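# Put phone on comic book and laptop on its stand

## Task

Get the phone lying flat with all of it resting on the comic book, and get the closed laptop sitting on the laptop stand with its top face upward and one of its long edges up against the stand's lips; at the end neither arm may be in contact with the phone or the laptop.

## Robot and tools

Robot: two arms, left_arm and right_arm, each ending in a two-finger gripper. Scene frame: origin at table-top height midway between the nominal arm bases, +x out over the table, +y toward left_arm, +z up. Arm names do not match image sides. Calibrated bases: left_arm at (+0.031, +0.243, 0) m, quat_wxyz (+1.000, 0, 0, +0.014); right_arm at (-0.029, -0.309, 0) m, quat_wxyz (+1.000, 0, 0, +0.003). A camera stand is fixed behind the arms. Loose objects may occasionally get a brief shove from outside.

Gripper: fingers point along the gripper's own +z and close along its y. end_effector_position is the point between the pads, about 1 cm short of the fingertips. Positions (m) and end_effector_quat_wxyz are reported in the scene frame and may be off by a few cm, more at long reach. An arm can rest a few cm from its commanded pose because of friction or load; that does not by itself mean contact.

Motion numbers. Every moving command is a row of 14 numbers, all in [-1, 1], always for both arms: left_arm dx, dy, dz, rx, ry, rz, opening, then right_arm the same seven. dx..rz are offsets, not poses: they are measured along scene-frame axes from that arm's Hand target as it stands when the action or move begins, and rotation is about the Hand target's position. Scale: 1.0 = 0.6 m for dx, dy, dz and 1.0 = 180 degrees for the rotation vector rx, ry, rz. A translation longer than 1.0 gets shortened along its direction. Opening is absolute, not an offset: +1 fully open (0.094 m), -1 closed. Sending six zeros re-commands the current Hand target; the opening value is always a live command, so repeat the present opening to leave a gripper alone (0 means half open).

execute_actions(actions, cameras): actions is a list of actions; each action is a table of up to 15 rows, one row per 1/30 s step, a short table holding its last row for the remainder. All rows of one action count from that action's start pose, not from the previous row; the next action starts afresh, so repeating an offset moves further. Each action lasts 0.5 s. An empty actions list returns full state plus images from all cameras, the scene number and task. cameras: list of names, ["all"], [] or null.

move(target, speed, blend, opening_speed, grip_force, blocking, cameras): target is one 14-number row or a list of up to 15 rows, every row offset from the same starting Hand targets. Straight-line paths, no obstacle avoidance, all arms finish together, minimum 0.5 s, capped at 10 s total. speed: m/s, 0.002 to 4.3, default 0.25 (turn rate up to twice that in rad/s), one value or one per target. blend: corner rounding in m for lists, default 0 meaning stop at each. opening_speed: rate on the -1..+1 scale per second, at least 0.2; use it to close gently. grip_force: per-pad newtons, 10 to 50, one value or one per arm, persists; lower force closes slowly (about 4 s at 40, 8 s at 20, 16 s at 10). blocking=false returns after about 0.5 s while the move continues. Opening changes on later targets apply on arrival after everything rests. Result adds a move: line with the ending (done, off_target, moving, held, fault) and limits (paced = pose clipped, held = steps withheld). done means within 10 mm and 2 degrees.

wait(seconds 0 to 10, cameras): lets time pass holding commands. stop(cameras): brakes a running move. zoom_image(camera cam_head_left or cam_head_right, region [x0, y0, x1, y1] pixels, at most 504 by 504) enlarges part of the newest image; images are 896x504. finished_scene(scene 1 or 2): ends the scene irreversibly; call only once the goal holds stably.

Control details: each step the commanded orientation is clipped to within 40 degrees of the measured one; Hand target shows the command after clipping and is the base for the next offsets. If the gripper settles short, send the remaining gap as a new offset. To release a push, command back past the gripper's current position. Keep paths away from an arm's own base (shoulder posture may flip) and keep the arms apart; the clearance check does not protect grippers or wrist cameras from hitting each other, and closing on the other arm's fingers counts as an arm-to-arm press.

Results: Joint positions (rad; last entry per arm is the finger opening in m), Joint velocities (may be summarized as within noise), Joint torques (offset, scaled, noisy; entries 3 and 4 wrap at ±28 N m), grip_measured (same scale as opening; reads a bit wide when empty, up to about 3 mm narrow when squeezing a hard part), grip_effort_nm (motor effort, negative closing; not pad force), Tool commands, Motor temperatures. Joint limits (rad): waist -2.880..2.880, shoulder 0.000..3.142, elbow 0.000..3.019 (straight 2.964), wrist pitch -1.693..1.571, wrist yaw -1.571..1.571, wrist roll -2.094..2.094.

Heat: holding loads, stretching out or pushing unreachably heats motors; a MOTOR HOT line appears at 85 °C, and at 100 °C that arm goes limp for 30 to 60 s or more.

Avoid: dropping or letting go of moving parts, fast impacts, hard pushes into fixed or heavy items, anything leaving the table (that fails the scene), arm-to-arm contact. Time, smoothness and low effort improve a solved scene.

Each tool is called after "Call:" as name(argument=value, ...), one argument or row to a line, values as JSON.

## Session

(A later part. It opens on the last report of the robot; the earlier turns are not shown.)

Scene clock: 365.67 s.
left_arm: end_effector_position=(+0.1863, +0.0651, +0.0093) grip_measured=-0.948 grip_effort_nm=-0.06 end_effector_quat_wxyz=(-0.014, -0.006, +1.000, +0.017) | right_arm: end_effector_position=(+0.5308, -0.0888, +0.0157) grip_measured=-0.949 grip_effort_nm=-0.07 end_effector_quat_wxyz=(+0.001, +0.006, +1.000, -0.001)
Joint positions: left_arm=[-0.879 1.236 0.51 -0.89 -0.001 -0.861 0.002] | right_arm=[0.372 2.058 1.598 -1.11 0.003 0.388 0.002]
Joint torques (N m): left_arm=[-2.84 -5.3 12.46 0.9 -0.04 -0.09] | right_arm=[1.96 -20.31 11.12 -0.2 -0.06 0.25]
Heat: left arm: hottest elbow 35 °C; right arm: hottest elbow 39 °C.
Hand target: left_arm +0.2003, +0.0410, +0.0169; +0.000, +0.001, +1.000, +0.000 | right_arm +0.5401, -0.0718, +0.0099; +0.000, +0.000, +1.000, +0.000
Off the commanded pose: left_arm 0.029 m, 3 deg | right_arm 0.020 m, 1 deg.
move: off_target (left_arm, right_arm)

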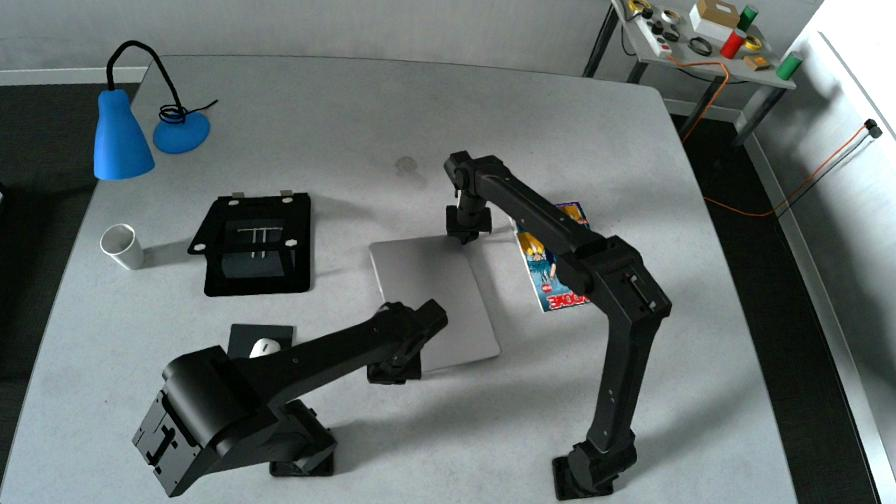

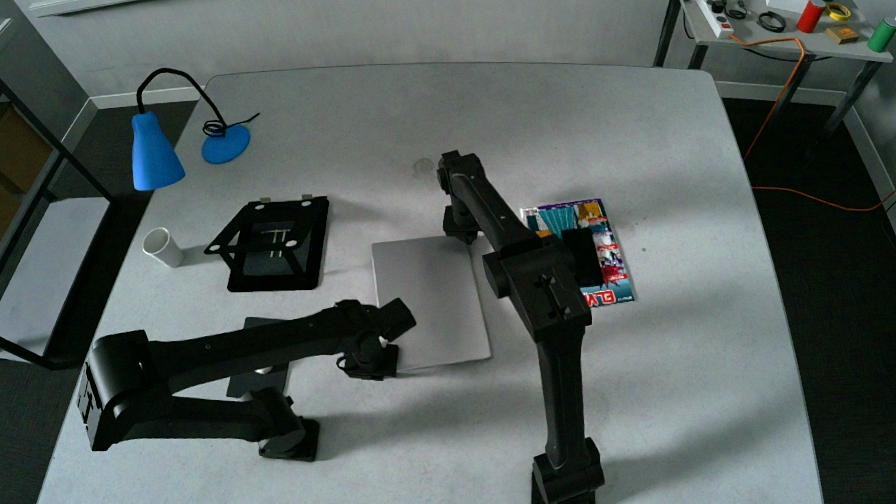

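Call:
move(
  target=[
    [0,0.14,0.0133,0,0,0,-0.95, 0,0,0.003,0,0,0,-0.95],
    [0.083,0.14,0.0133,0,0,0,-0.95, 0,0,0.003,0,0,0,-0.95],
    [0.08,0.056,0.0133,0,0,0,-0.95, 0,0,0.003,0,0,0,-0.95],
    [0.0495,-0.01,0.0133,0,0,0,-0.95, 0.0165,0.038,0.003,0,0,0,-0.95],
    [0.0387,-0.078,0.0133,0,0,0,-0.95, 0.023,0.113,0.003,0,0,0,-0.95],
  ],
  speed=[0.1,0.1,0.06,0.05,0.05],
  blend=[0.02,0.02,0.01,0.01,0],
  cameras=["all"],
)

Call:
zoom_image(
  camera="cam_head_left",
  region=[300, 180, 580, 460],
)

Call:
zoom_image(
  camera="cam_head_right",
  region=[280, 180, 560, 460],
)

Scene clock: 386.53 s.
left_arm: end_effector_position=(+0.2038, +0.0240, +0.0125) grip_measured=-0.948 grip_effort_nm=-0.06 end_effector_quat_wxyz=(-0.021, +0.000, +0.999, +0.025) | right_arm: end_effector_position=(+0.5496, -0.0225, +0.0196) grip_measured=-0.949 grip_effort_nm=-0.06 end_effector_quat_wxyz=(+0.004, +0.007, +1.000, +0.000)
Joint positions: left_arm=[-0.927 1.365 0.633 -0.904 0.002 -0.899 0.002] | right_arm=[0.457 2.159 1.784 -1.188 0.005 0.476 0.002]
Joint torques (N m): left_arm=[-2.02 -7.94 13.68 0.64 -0.09 -0.1] | right_arm=[2.02 -22.01 11.22 -0.4 -0.12 0.21]
Motor temperatures (°C): left_arm=[23 29 37 24 27 24 26] | right_arm=[27 39 42 25 24 23 25]
Heat: left arm: hottest elbow 37 °C; right arm: hottest elbow 42 °C.
Hand target: left_arm +0.2235, -0.0060, +0.0249; +0.000, +0.001, +1.000, +0.000 | right_arm +0.5537, -0.0039, +0.0118; +0.000, +0.000, +1.000, +0.000
Off the commanded pose: left_arm 0.038 m, 4 deg | right_arm 0.021 m, 1 deg.
move: off_target (left_arm, right_arm)

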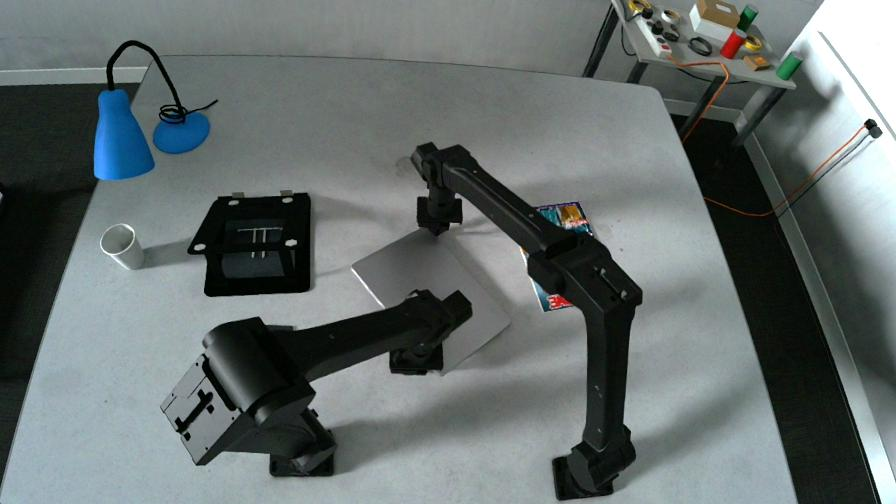

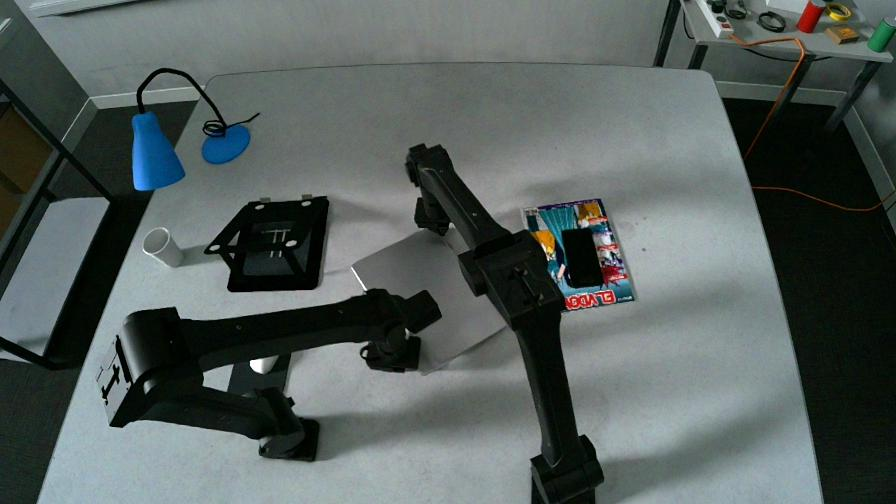

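Scaled by 1.800.

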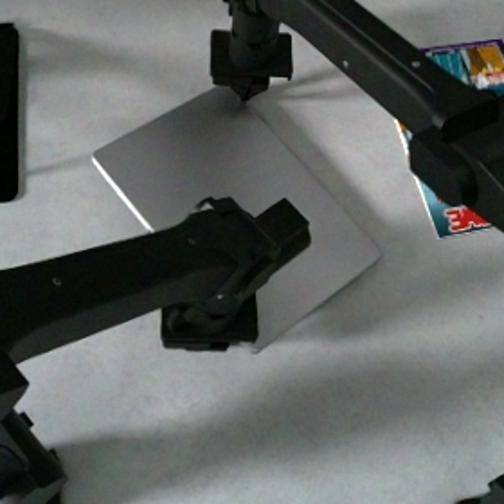

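Scaled by 1.800.

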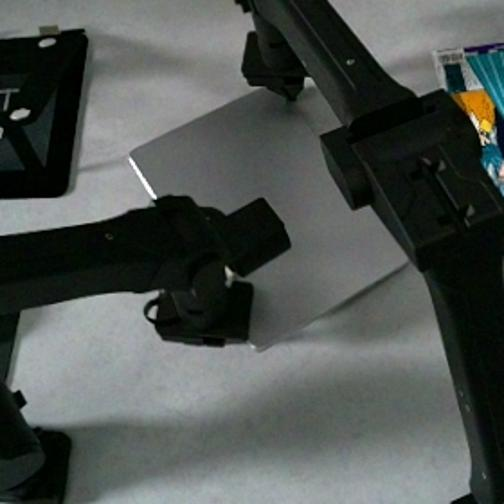

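Call:
move(
  target=[
    [-0.064,0.093,0,0,0,0,-0.95, 0.05,-0.083,0,0,0,0,-0.95],
    [-0.064,0.127,0.242,0,0,0,-0.95, 0.033,-0.133,0.242,0,0,0,-0.95],
    [0.461,0.318,0.242,0,0,0,-0.95, -0.473,-0.385,0.242,0,0,0,-0.95],
    [0.461,0.318,0.03,0,0,0,-0.95, -0.473,-0.385,0.04,0,0,0,-0.95],
  ],
  speed=[0.1,0.2,0.2,0.15],
  blend=[0.02,0.03,0.03,0],
  cameras=["all"],
)

Call:
zoom_image(
  camera="cam_head_left",
  region=[300, 180, 580, 460],
)

Call:
zoom_image(
  camera="cam_head_right",
  region=[280, 180, 560, 460],
)

Scene clock: 410.57 s.
left_arm: end_effector_position=(+0.4985, +0.1805, +0.0453) grip_measured=-0.948 grip_effort_nm=-0.06 end_effector_quat_wxyz=(-0.003, +0.002, +1.000, +0.002) | right_arm: end_effector_position=(+0.2718, -0.2302, +0.0439) grip_measured=-0.949 grip_effort_nm=-0.06 end_effector_quat_wxyz=(+0.008, -0.002, +1.000, +0.003)
Joint positions: left_arm=[-0.161 1.729 1.176 -1.025 -0.003 -0.129 0.002] | right_arm=[0.253 1.327 0.705 -0.933 -0.001 0.254 0.002]
Joint torques (N m): left_arm=[-0.15 -16.38 8.47 0.68 0.09 0.08] | right_arm=[-0.32 -8.47 6.08 0.54 0.05 0.09]
Heat: left arm: hottest elbow 37 °C; right arm: hottest elbow 41 °C.
Hand target: left_arm +0.5001, +0.1851, +0.0428; +0.000, +0.001, +1.000, +0.000 | right_arm +0.2699, -0.2350, +0.0357; +0.000, +0.000, +1.000, +0.000
Off the commanded pose: left_arm 0.005 m, 0 deg | right_arm 0.010 m, 1 deg.
move: done

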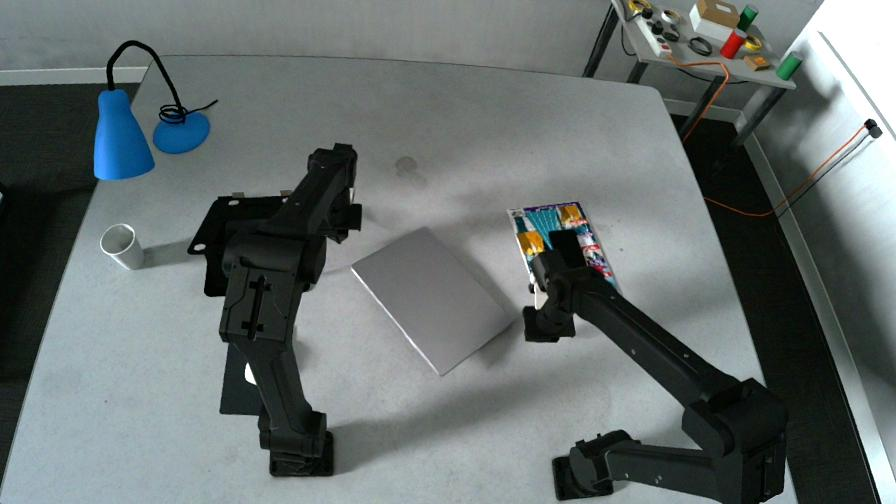

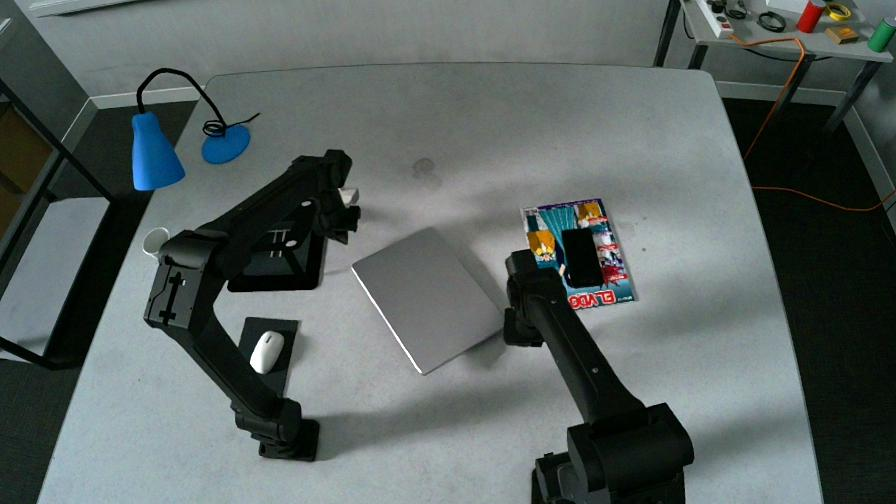

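Scaled by 1.800.

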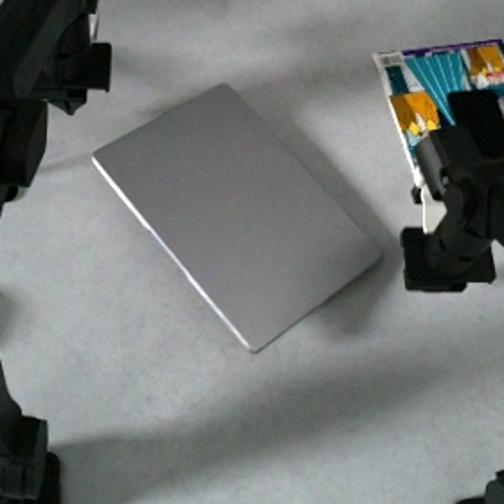

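Scaled by 1.800.

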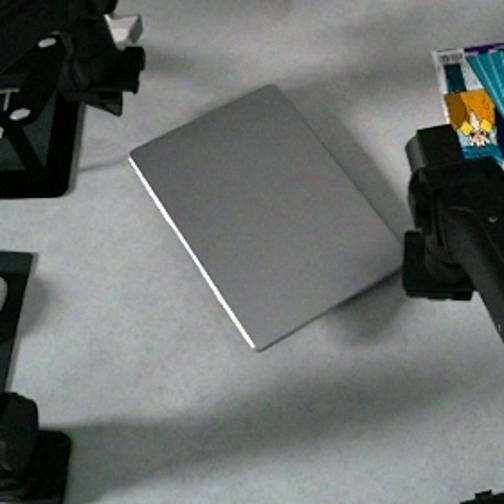

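Call:
move(
  target=[
    [0,0,-0.035,0,0,0,-0.95, 0,0,-0.035,0,0,0,-0.95],
    [-0.126,-0.017,-0.035,0,0,0,-0.95, 0.129,0.063,-0.035,0,0,0,-0.95],
    [-0.2085,-0.012,-0.035,0,0,0,-0.95, 0.212,0.058,-0.035,0,0,0,-0.95],
  ],
  speed=[0.08,0.06,0.06],
  blend=[0.005,0.01,0],
  cameras=["all"],
)

Call:
zoom_image(
  camera="cam_head_left",
  region=[300, 180, 580, 460],
)

Call:
zoom_image(
  camera="cam_head_right",
  region=[280, 180, 560, 460],
)

Scene clock: 425.63 s.
left_arm: end_effector_position=(+0.3751, +0.1836, +0.0179) grip_measured=-0.948 grip_effort_nm=-0.06 end_effector_quat_wxyz=(-0.012, -0.002, +1.000, +0.003) | right_arm: end_effector_position=(+0.3779, -0.1997, +0.0120) grip_measured=-0.949 grip_effort_nm=-0.06 end_effector_quat_wxyz=(-0.005, -0.002, +1.000, -0.001)
Joint positions: left_arm=[-0.198 1.504 0.801 -0.892 -0.002 -0.174 0.002] | right_arm=[0.259 1.67 0.988 -0.899 -0.001 0.26 0.002]
Joint torques (N m): left_arm=[-2.61 -13.22 7.02 0.8 0.06 -0.03] | right_arm=[-0.38 -13.57 9.96 -0.25 0.06 0.06]
Heat: left arm: hottest elbow 36 °C; right arm: hottest elbow 40 °C.
Hand target: left_arm +0.3748, +0.1778, +0.0218; +0.000, +0.001, +1.000, +0.000 | right_arm +0.3972, -0.2001, +0.0148; +0.000, +0.000, +1.000, +0.000
Off the commanded pose: left_arm 0.007 m, 1 deg | right_arm 0.019 m, 1 deg.
move: off_target (right_arm)

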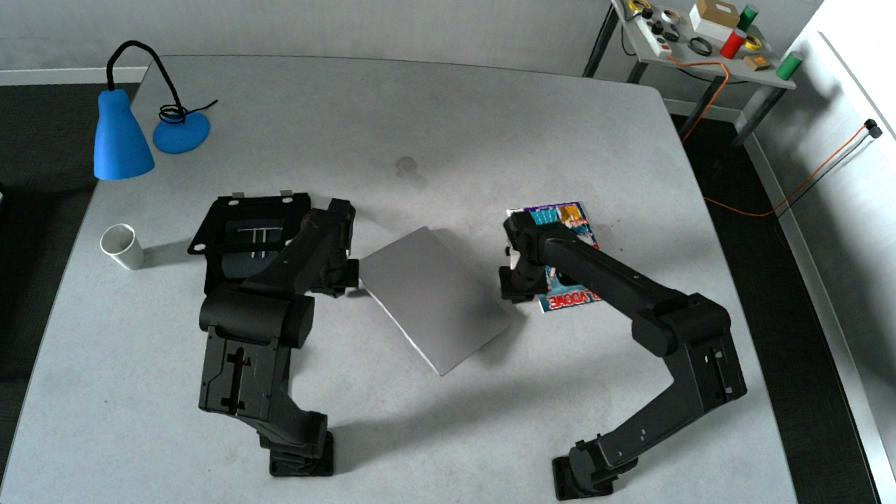

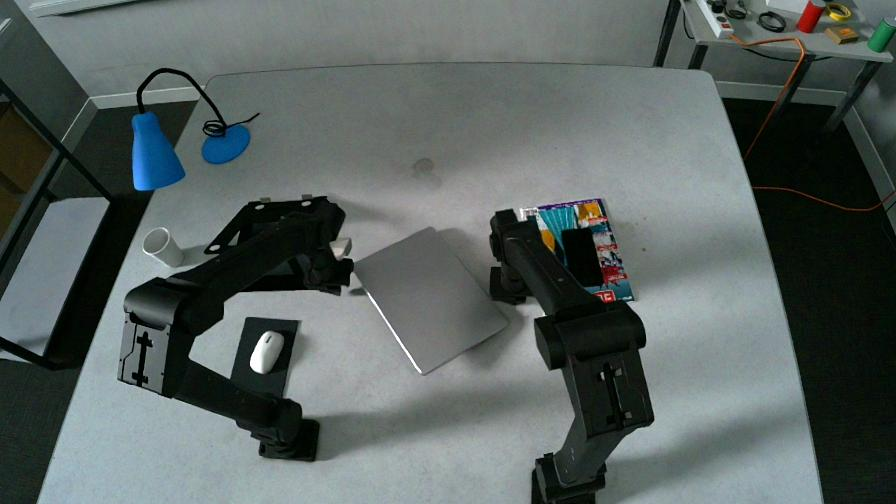

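Scaled by 1.800.

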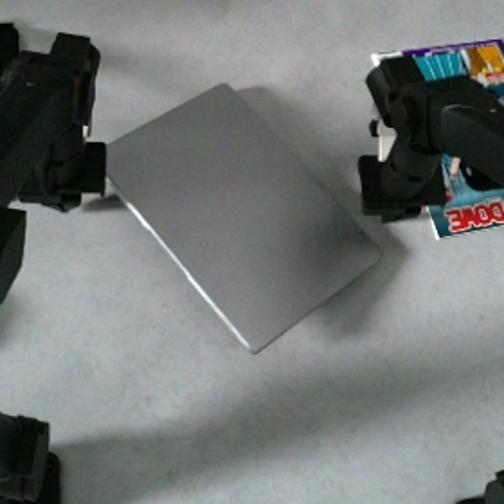

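Scaled by 1.800.

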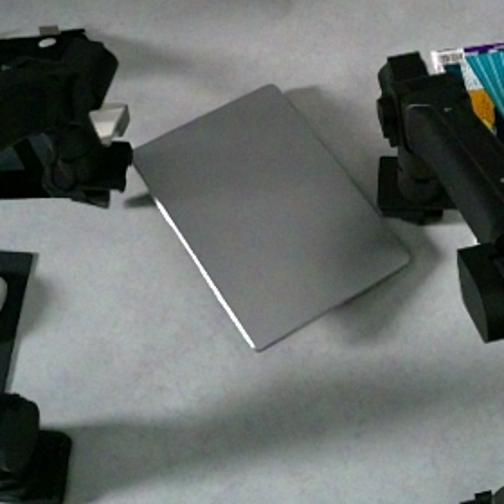

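Call:
move(
  target=[
    [0,0,0.233,0,0,0,-0.95, 0,0,0.233,0,0,0,-0.95],
    [0.275,-0.013,0.233,0,0,0,-0.95, -0.275,0.017,0.233,0,0,0,-0.95],
    [0.275,-0.013,0,0,0,0,-0.95, -0.275,0.017,0.003,0,0,0,-0.95],
  ],
  speed=[0.2,0.2,0.15],
  blend=[0.04,0.04,0],
)

Call:
move(
  target=[
    [-0.155,-0.05,0,0,0,0,-0.95, 0.155,0.046,0,0,0,0,-0.95],
    [-0.223,-0.032,0,0,0,0,-0.95, 0.223,0.028,0,0,0,0,-0.95],
  ],
  speed=[0.06,0.05],
  blend=[0.01,0],
  cameras=["all"],
)

Call:
zoom_image(
  camera="cam_head_left",
  region=[300, 180, 580, 460],
)

Call:
zoom_image(
  camera="cam_head_right",
  region=[280, 180, 560, 460],
)

Scene clock: 457.80 s.
left_arm: end_effector_position=(+0.5377, +0.1638, +0.0240) grip_measured=-0.948 grip_effort_nm=-0.06 end_effector_quat_wxyz=(-0.004, +0.003, +1.000, +0.001) | right_arm: end_effector_position=(+0.2369, -0.1919, +0.0244) grip_measured=-0.949 grip_effort_nm=-0.06 end_effector_quat_wxyz=(+0.007, +0.003, +1.000, +0.004)
Joint positions: left_arm=[-0.183 1.851 1.289 -1.016 -0.002 -0.148 0.002] | right_arm=[0.412 1.312 0.627 -0.869 -0.001 0.423 0.002]
Joint torques (N m): left_arm=[-0.32 -18.61 8.53 0.83 0.07 0.05] | right_arm=[1.44 -7.71 5.81 0.64 0.07 0.23]
Heat: left arm: hottest elbow 34 °C; right arm: hottest elbow 39 °C.
Hand target: left_arm +0.5399, +0.1702, +0.0220; +0.000, +0.001, +1.000, +0.000 | right_arm +0.2321, -0.1899, +0.0166; +0.000, +0.000, +1.000, +0.000
Off the commanded pose: left_arm 0.007 m, 1 deg | right_arm 0.009 m, 1 deg.
move: done

Scene clock: 460.83 s.
left_arm: end_effector_position=(+0.4126, +0.1629, +0.0202) grip_measured=-0.949 grip_effort_nm=-0.05 end_effector_quat_wxyz=(-0.004, -0.007, +1.000, +0.006) | right_arm: end_effector_position=(+0.3413, -0.1815, +0.0116) grip_measured=-0.949 grip_effort_nm=-0.06 end_effector_quat_wxyz=(-0.012, +0.004, +1.000, -0.008)
Joint positions: left_arm=[-0.238 1.586 0.907 -0.901 -0.011 -0.224 0.002] | right_arm=[0.331 1.615 0.914 -0.897 0.006 0.344 0.002]
Joint torques (N m): left_arm=[-3.43 -15.79 6.8 0.58 0.4 -0.14] | right_arm=[0.26 -11.93 10.47 0.12 -0.17 0.11]
Heat: left arm: hottest elbow 34 °C; right arm: hottest elbow 39 °C.
Hand target: left_arm +0.4061, +0.1509, +0.0219; +0.000, +0.001, +1.000, +0.000 | right_arm +0.3660, -0.1731, +0.0165; +0.000, +0.000, +1.000, +0.000
Off the commanded pose: left_arm 0.014 m, 1 deg | right_arm 0.027 m, 2 deg.
move: off_target (left_arm, right_arm)

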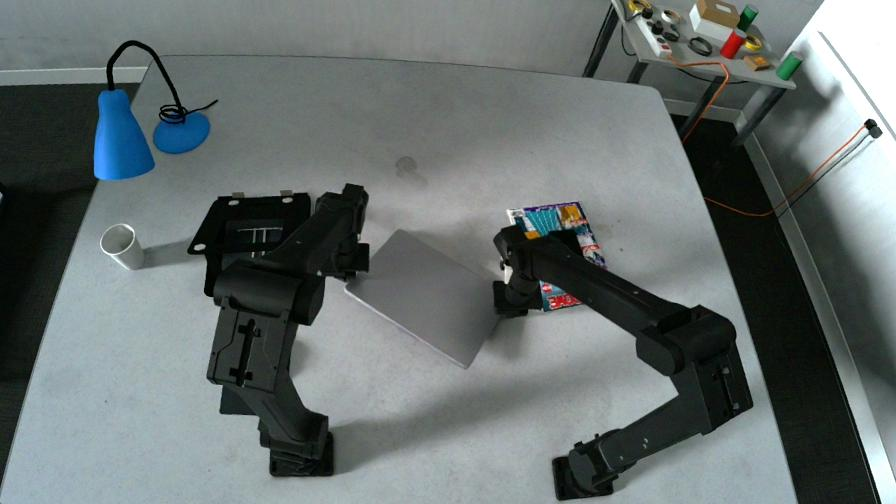

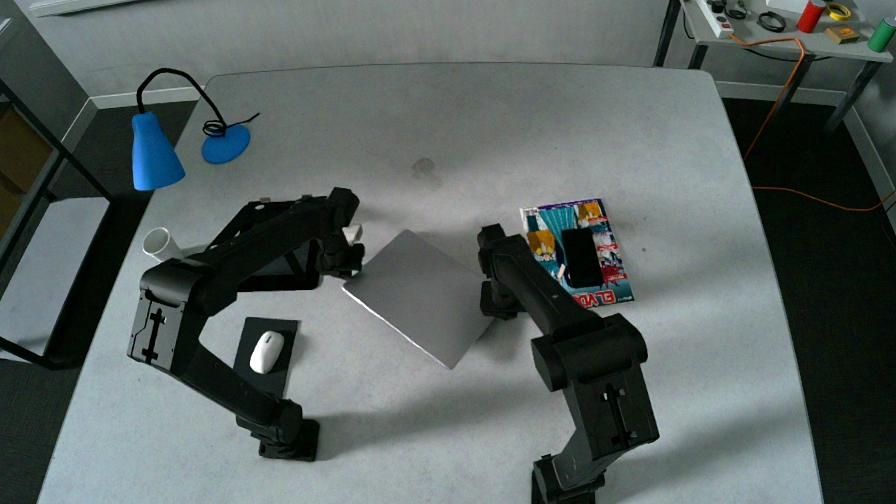

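Scaled by 1.800.

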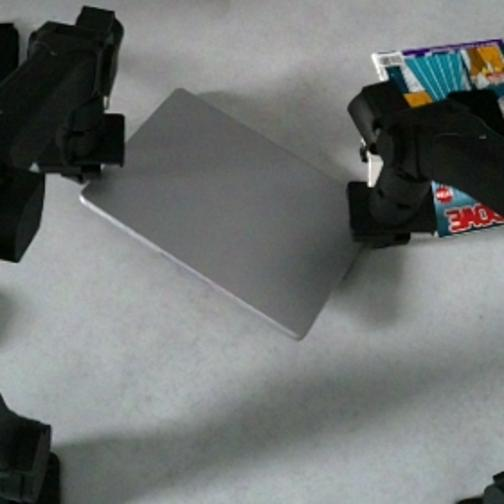

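Scaled by 1.800.

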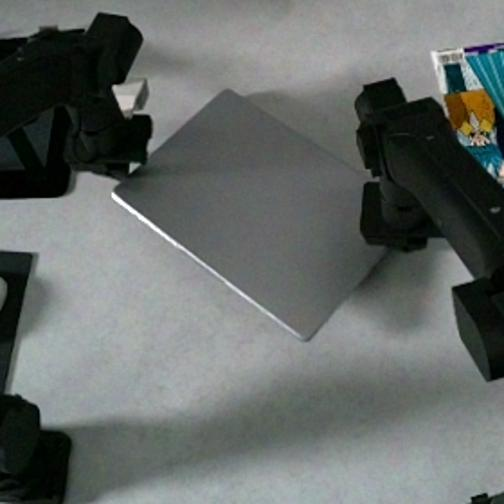

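Call:
move(
  target=[
    [-0.059,-0.005,0,0,0,0,-0.95, 0.029,0.0085,0.005,0,0,0,-0.95],
    [-0.1135,-0.013,0,0,0,0,-0.95, 0.083,0.017,0.005,0,0,0,-0.95],
    [-0.157,-0.028,0,0,0,0,-0.95, 0.127,0.032,0.005,0,0,0,-0.95],
  ],
  speed=0.05,
  blend=[0.01,0.01,0],
  cameras=["all"],
)

Call:
zoom_image(
  camera="cam_head_left",
  region=[300, 180, 580, 460],
)

Call:
zoom_image(
  camera="cam_head_right",
  region=[280, 180, 560, 460],
)

Scene clock: 496.90 s.
left_arm: end_effector_position=(+0.3133, +0.1481, +0.0199) grip_measured=-0.949 grip_effort_nm=-0.02 end_effector_quat_wxyz=(-0.009, -0.005, +1.000, +0.011) | right_arm: end_effector_position=(+0.4258, -0.1650, +0.0177) grip_measured=-0.949 grip_effort_nm=-0.05 end_effector_quat_wxyz=(-0.003, +0.005, +1.000, -0.008)
Joint positions: left_arm=[-0.359 1.37 0.666 -0.89 -0.016 -0.342 0.002] | right_arm=[0.308 1.783 1.167 -0.965 0.013 0.324 0.002]
Joint torques (N m): left_arm=[-4.42 -9.93 7.65 0.76 0.56 -0.21] | right_arm=[0.97 -15.68 10.41 -0.2 -0.42 0.12]
Heat: left arm: hottest elbow 33 °C; right arm: hottest elbow 41 °C.
Hand target: left_arm +0.3119, +0.1340, +0.0220; +0.000, +0.001, +1.000, +0.000 | right_arm +0.4421, -0.1540, +0.0195; +0.000, +0.000, +1.000, +0.000
Off the commanded pose: left_arm 0.014 m, 2 deg | right_arm 0.020 m, 1 deg.
move: off_target (left_arm, right_arm)

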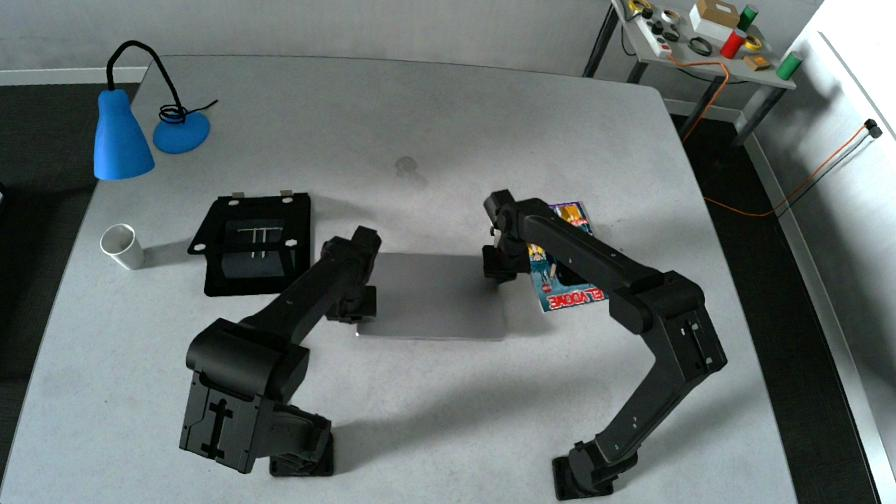

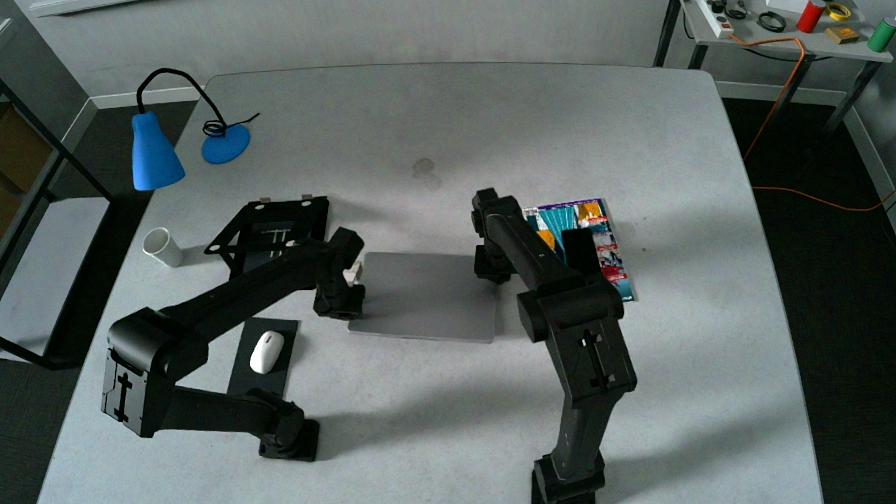

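Scaled by 1.800.

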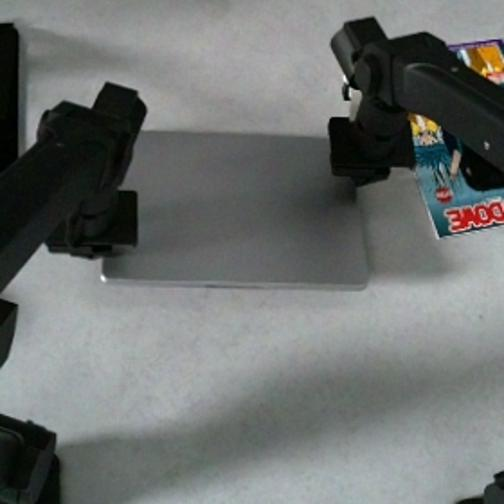

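Scaled by 1.800.

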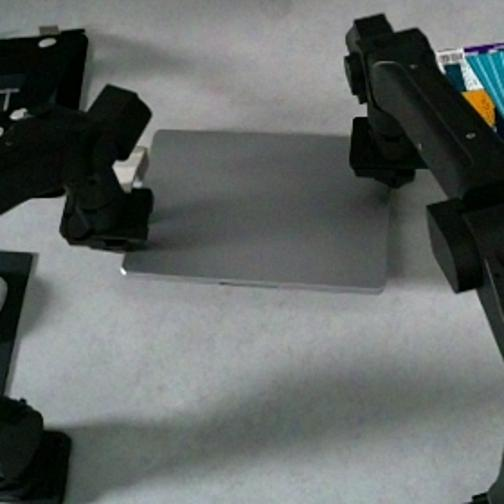

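Call:
move(
  target=[
    [0,0.11,0.01,0,0,0,-0.95, 0,-0.1,0.01,0,0,0,-0.95],
    [0.03,0.193,0.213,-0.048,0.048,0.247,-0.95, -0.037,-0.16,0.217,0.048,-0.048,0.247,-0.95],
    [0.122,0.193,0.163,-0.096,0.096,0.493,1, -0.095,-0.193,0.167,0.096,-0.096,0.493,1],
  ],
  speed=[0.12,0.2,0.2],
  blend=[0.02,0.03,0],
  cameras=["all"],
)

Call:
zoom_image(
  camera="cam_head_left",
  region=[300, 180, 580, 460],
)

Call:
zoom_image(
  camera="cam_head_right",
  region=[280, 180, 560, 460],
)

Scene clock: 546.47 s.
left_arm: end_effector_position=(+0.3572, +0.2404, +0.1044) grip_measured=+0.997 grip_effort_nm=0.16 end_effector_quat_wxyz=(+0.161, +0.690, -0.696, +0.118) | right_arm: end_effector_position=(+0.3916, -0.2652, +0.1253) grip_measured=+0.998 grip_effort_nm=0.07 end_effector_quat_wxyz=(-0.141, +0.697, -0.691, -0.127)
Joint positions: left_arm=[0.162 1.377 0.894 -1.231 0.376 -1.344 0.094] | right_arm=[-0.054 1.512 1.103 -1.162 -0.382 -1.628 0.094]
Joint torques (N m): left_arm=[-0.32 -9.58 14.63 0.44 0.17 -0.05] | right_arm=[-0.32 -14.15 6.72 -0.25 -0.34 0.08]
Heat: left arm: hottest elbow 33 °C; right arm: hottest elbow 41 °C.
Hand target: left_arm +0.3852, +0.2499, +0.1198; +0.135, +0.693, -0.695, +0.136 | right_arm +0.3852, -0.2698, +0.1198; -0.135, +0.694, -0.694, -0.135
Off the commanded pose: left_arm 0.033 m, 4 deg | right_arm 0.010 m, 1 deg.
move: off_target (left_arm); target 3's new opening was sent with left_arm's hand 0.033 m and 4 deg from that target

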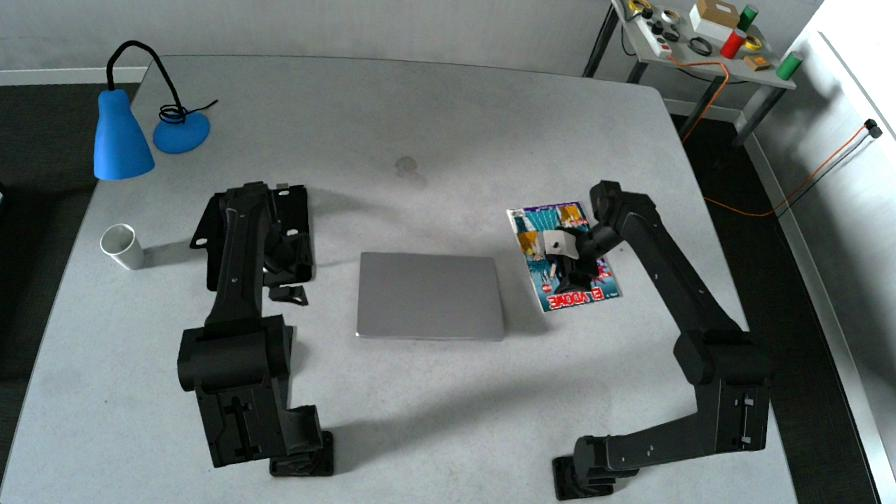

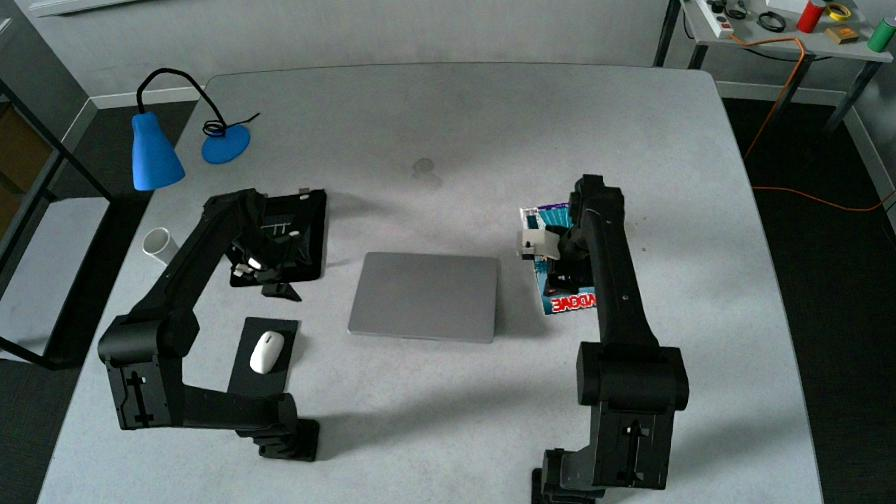

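Scaled by 1.800.

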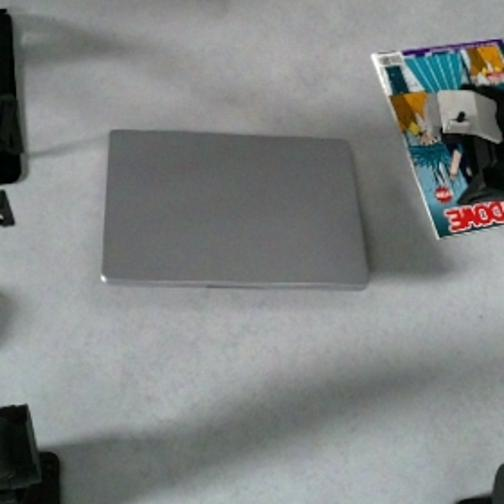

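Scaled by 1.800.

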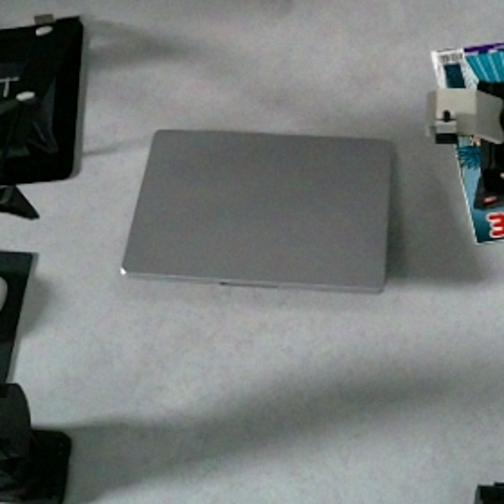

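Call:
zoom_image(
  camera="cam_head_left",
  region=[160, 160, 340, 320],
)

Call:
zoom_image(
  camera="cam_head_right",
  region=[180, 170, 360, 330],
)

Scaled by 2.800.

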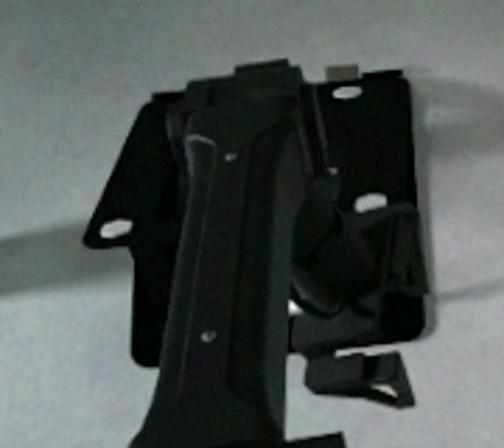

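Scaled by 2.800.

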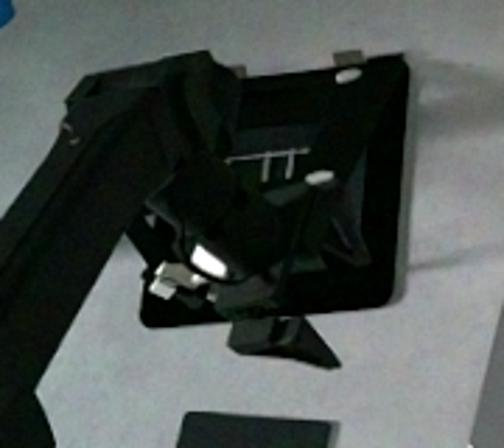

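Call:
move(
  target=[-0.1,-0.12,0,0,0,0,1, 0,0,0,0,0,0,1],
  speed=0.1,
  cameras=["all"],
)

Call:
zoom_image(
  camera="cam_head_left",
  region=[160, 160, 340, 320],
)

Call:
zoom_image(
  camera="cam_head_right",
  region=[180, 170, 360, 330],
)

Scene clock: 557.47 s.
left_arm: end_effector_position=(+0.3272, +0.1824, +0.1193) grip_measured=+0.998 grip_effort_nm=0.13 end_effector_quat_wxyz=(+0.139, +0.696, -0.692, +0.131) | right_arm: end_effector_position=(+0.3916, -0.2652, +0.1253) grip_measured=+0.999 grip_effort_nm=0.07 end_effector_quat_wxyz=(-0.141, +0.697, -0.691, -0.127)
Joint positions: left_arm=[-0.01 1.206 0.791 -1.174 0.385 -1.556 0.094] | right_arm=[-0.054 1.512 1.103 -1.162 -0.382 -1.628 0.094]
Joint torques (N m): left_arm=[-2.26 -9.93 8.39 0.62 0.12 -0.05] | right_arm=[-0.38 -14.21 6.69 -0.27 -0.33 0.09]
Heat: left arm: hottest elbow 34 °C; right arm: hottest elbow 40 °C.
Hand target: left_arm +0.3251, +0.1779, +0.1197; +0.135, +0.693, -0.695, +0.135 | right_arm +0.3852, -0.2698, +0.1198; -0.135, +0.694, -0.694, -0.135
Off the commanded pose: left_arm 0.005 m, 1 deg | right_arm 0.010 m, 1 deg.
move: done

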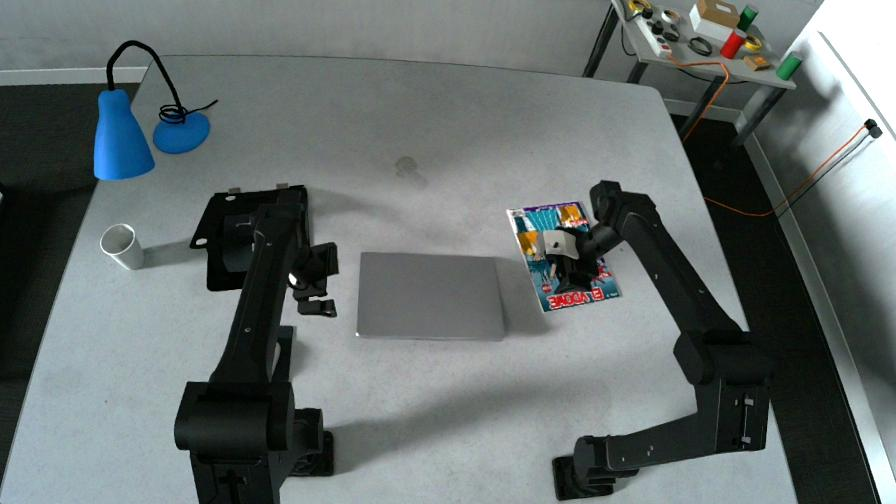

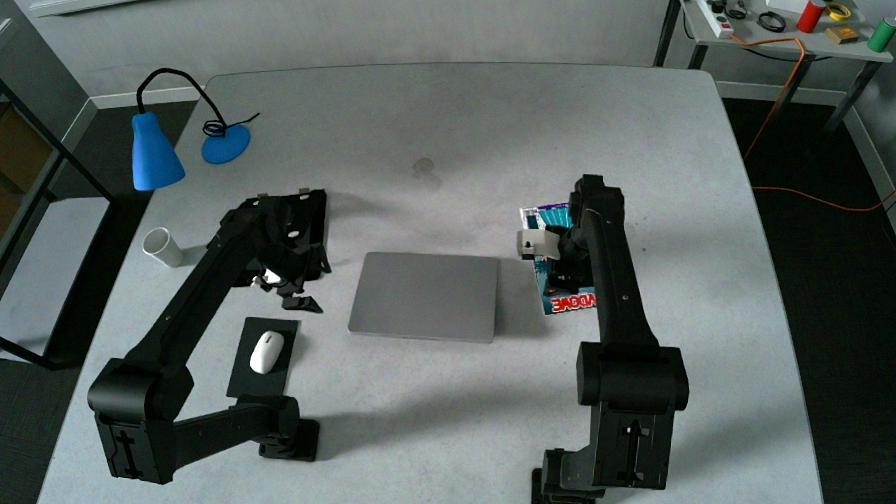

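Scaled by 2.800.

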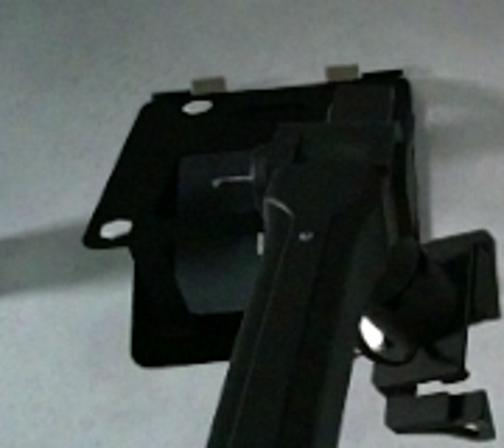

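Scaled by 2.800.

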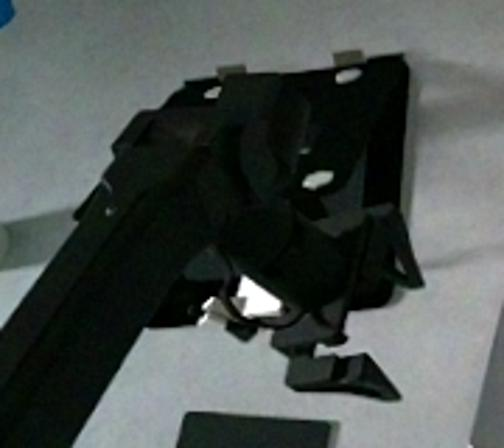

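Call:
move(
  target=[
    [0.1,-0.0165,-0.033,0,0,0,1, -0.01,0.133,-0.02,0,0,0,1],
    [0.1,-0.0165,-0.155,0,0,0,1, -0.01,0.133,-0.165,0,0,0,1],
  ],
  speed=[0.12,0.1],
  blend=[0.01,0],
  cameras=["all"],
)

Call:
zoom_image(
  camera="cam_head_left",
  region=[290, 190, 570, 400],
)

Call:
zoom_image(
  camera="cam_head_right",
  region=[290, 190, 570, 400],
)

Scene clock: 576.20 s.
left_arm: end_effector_position=(+0.3877, +0.1733, +0.0321) grip_measured=+0.998 grip_effort_nm=0.13 end_effector_quat_wxyz=(+0.132, +0.695, -0.693, +0.138) | right_arm: end_effector_position=(+0.3839, -0.1933, +0.0324) grip_measured=+0.999 grip_effort_nm=0.07 end_effector_quat_wxyz=(-0.144, +0.694, -0.694, -0.129)
Joint positions: left_arm=[-0.039 1.498 0.799 -0.857 0.385 -1.588 0.094] | right_arm=[0.118 1.62 0.947 -0.826 -0.383 -1.434 0.094]
Joint torques (N m): left_arm=[-2.08 -12.1 7.36 0.81 0.12 -0.03] | right_arm=[1.26 -13.04 5.86 0.61 -0.2 0.22]
Heat: left arm: hottest elbow 35 °C; right arm: hottest elbow 39 °C.
Hand target: left_arm +0.3851, +0.1679, +0.0268; +0.135, +0.693, -0.695, +0.135 | right_arm +0.3791, -0.1900, +0.0208; -0.135, +0.694, -0.694, -0.135
Off the commanded pose: left_arm 0.008 m, 1 deg | right_arm 0.013 m, 1 deg.
move: off_target (right_arm)

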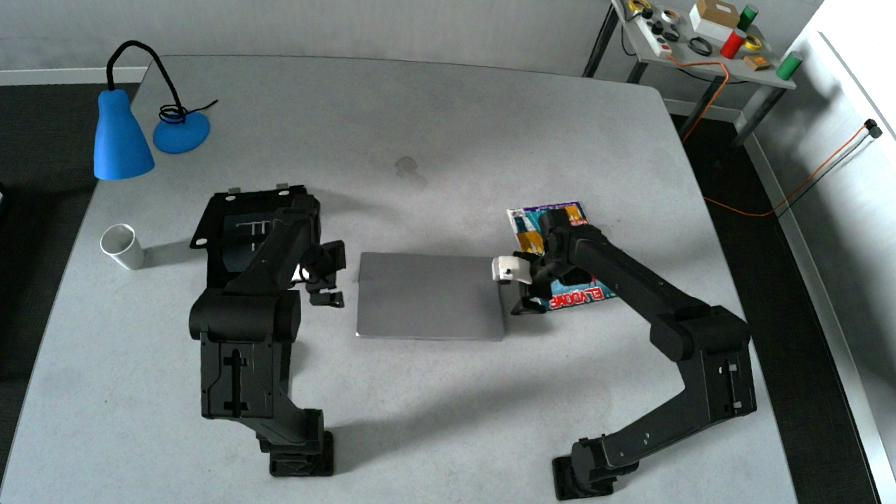

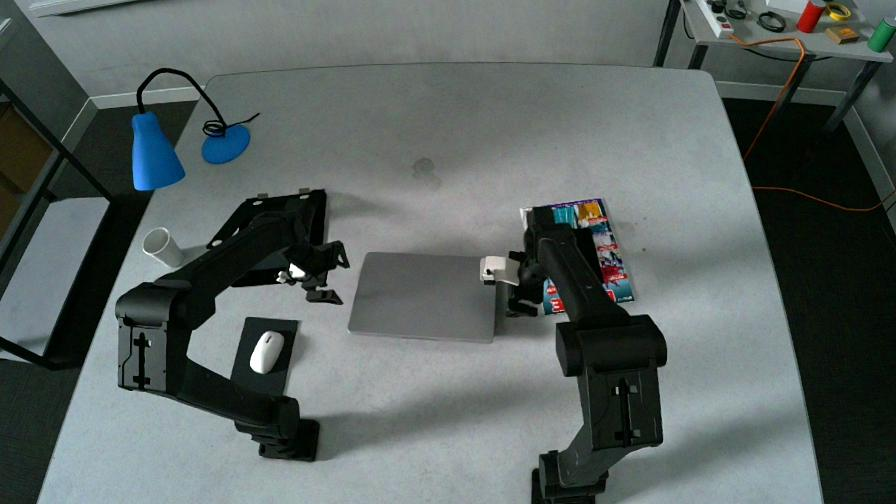

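Scaled by 1.800.

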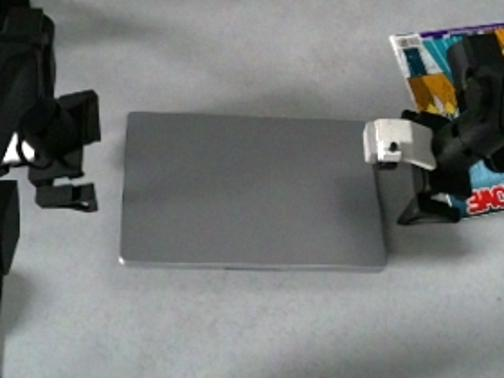

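Scaled by 1.800.

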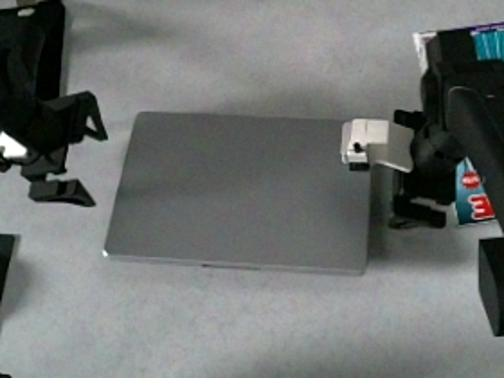

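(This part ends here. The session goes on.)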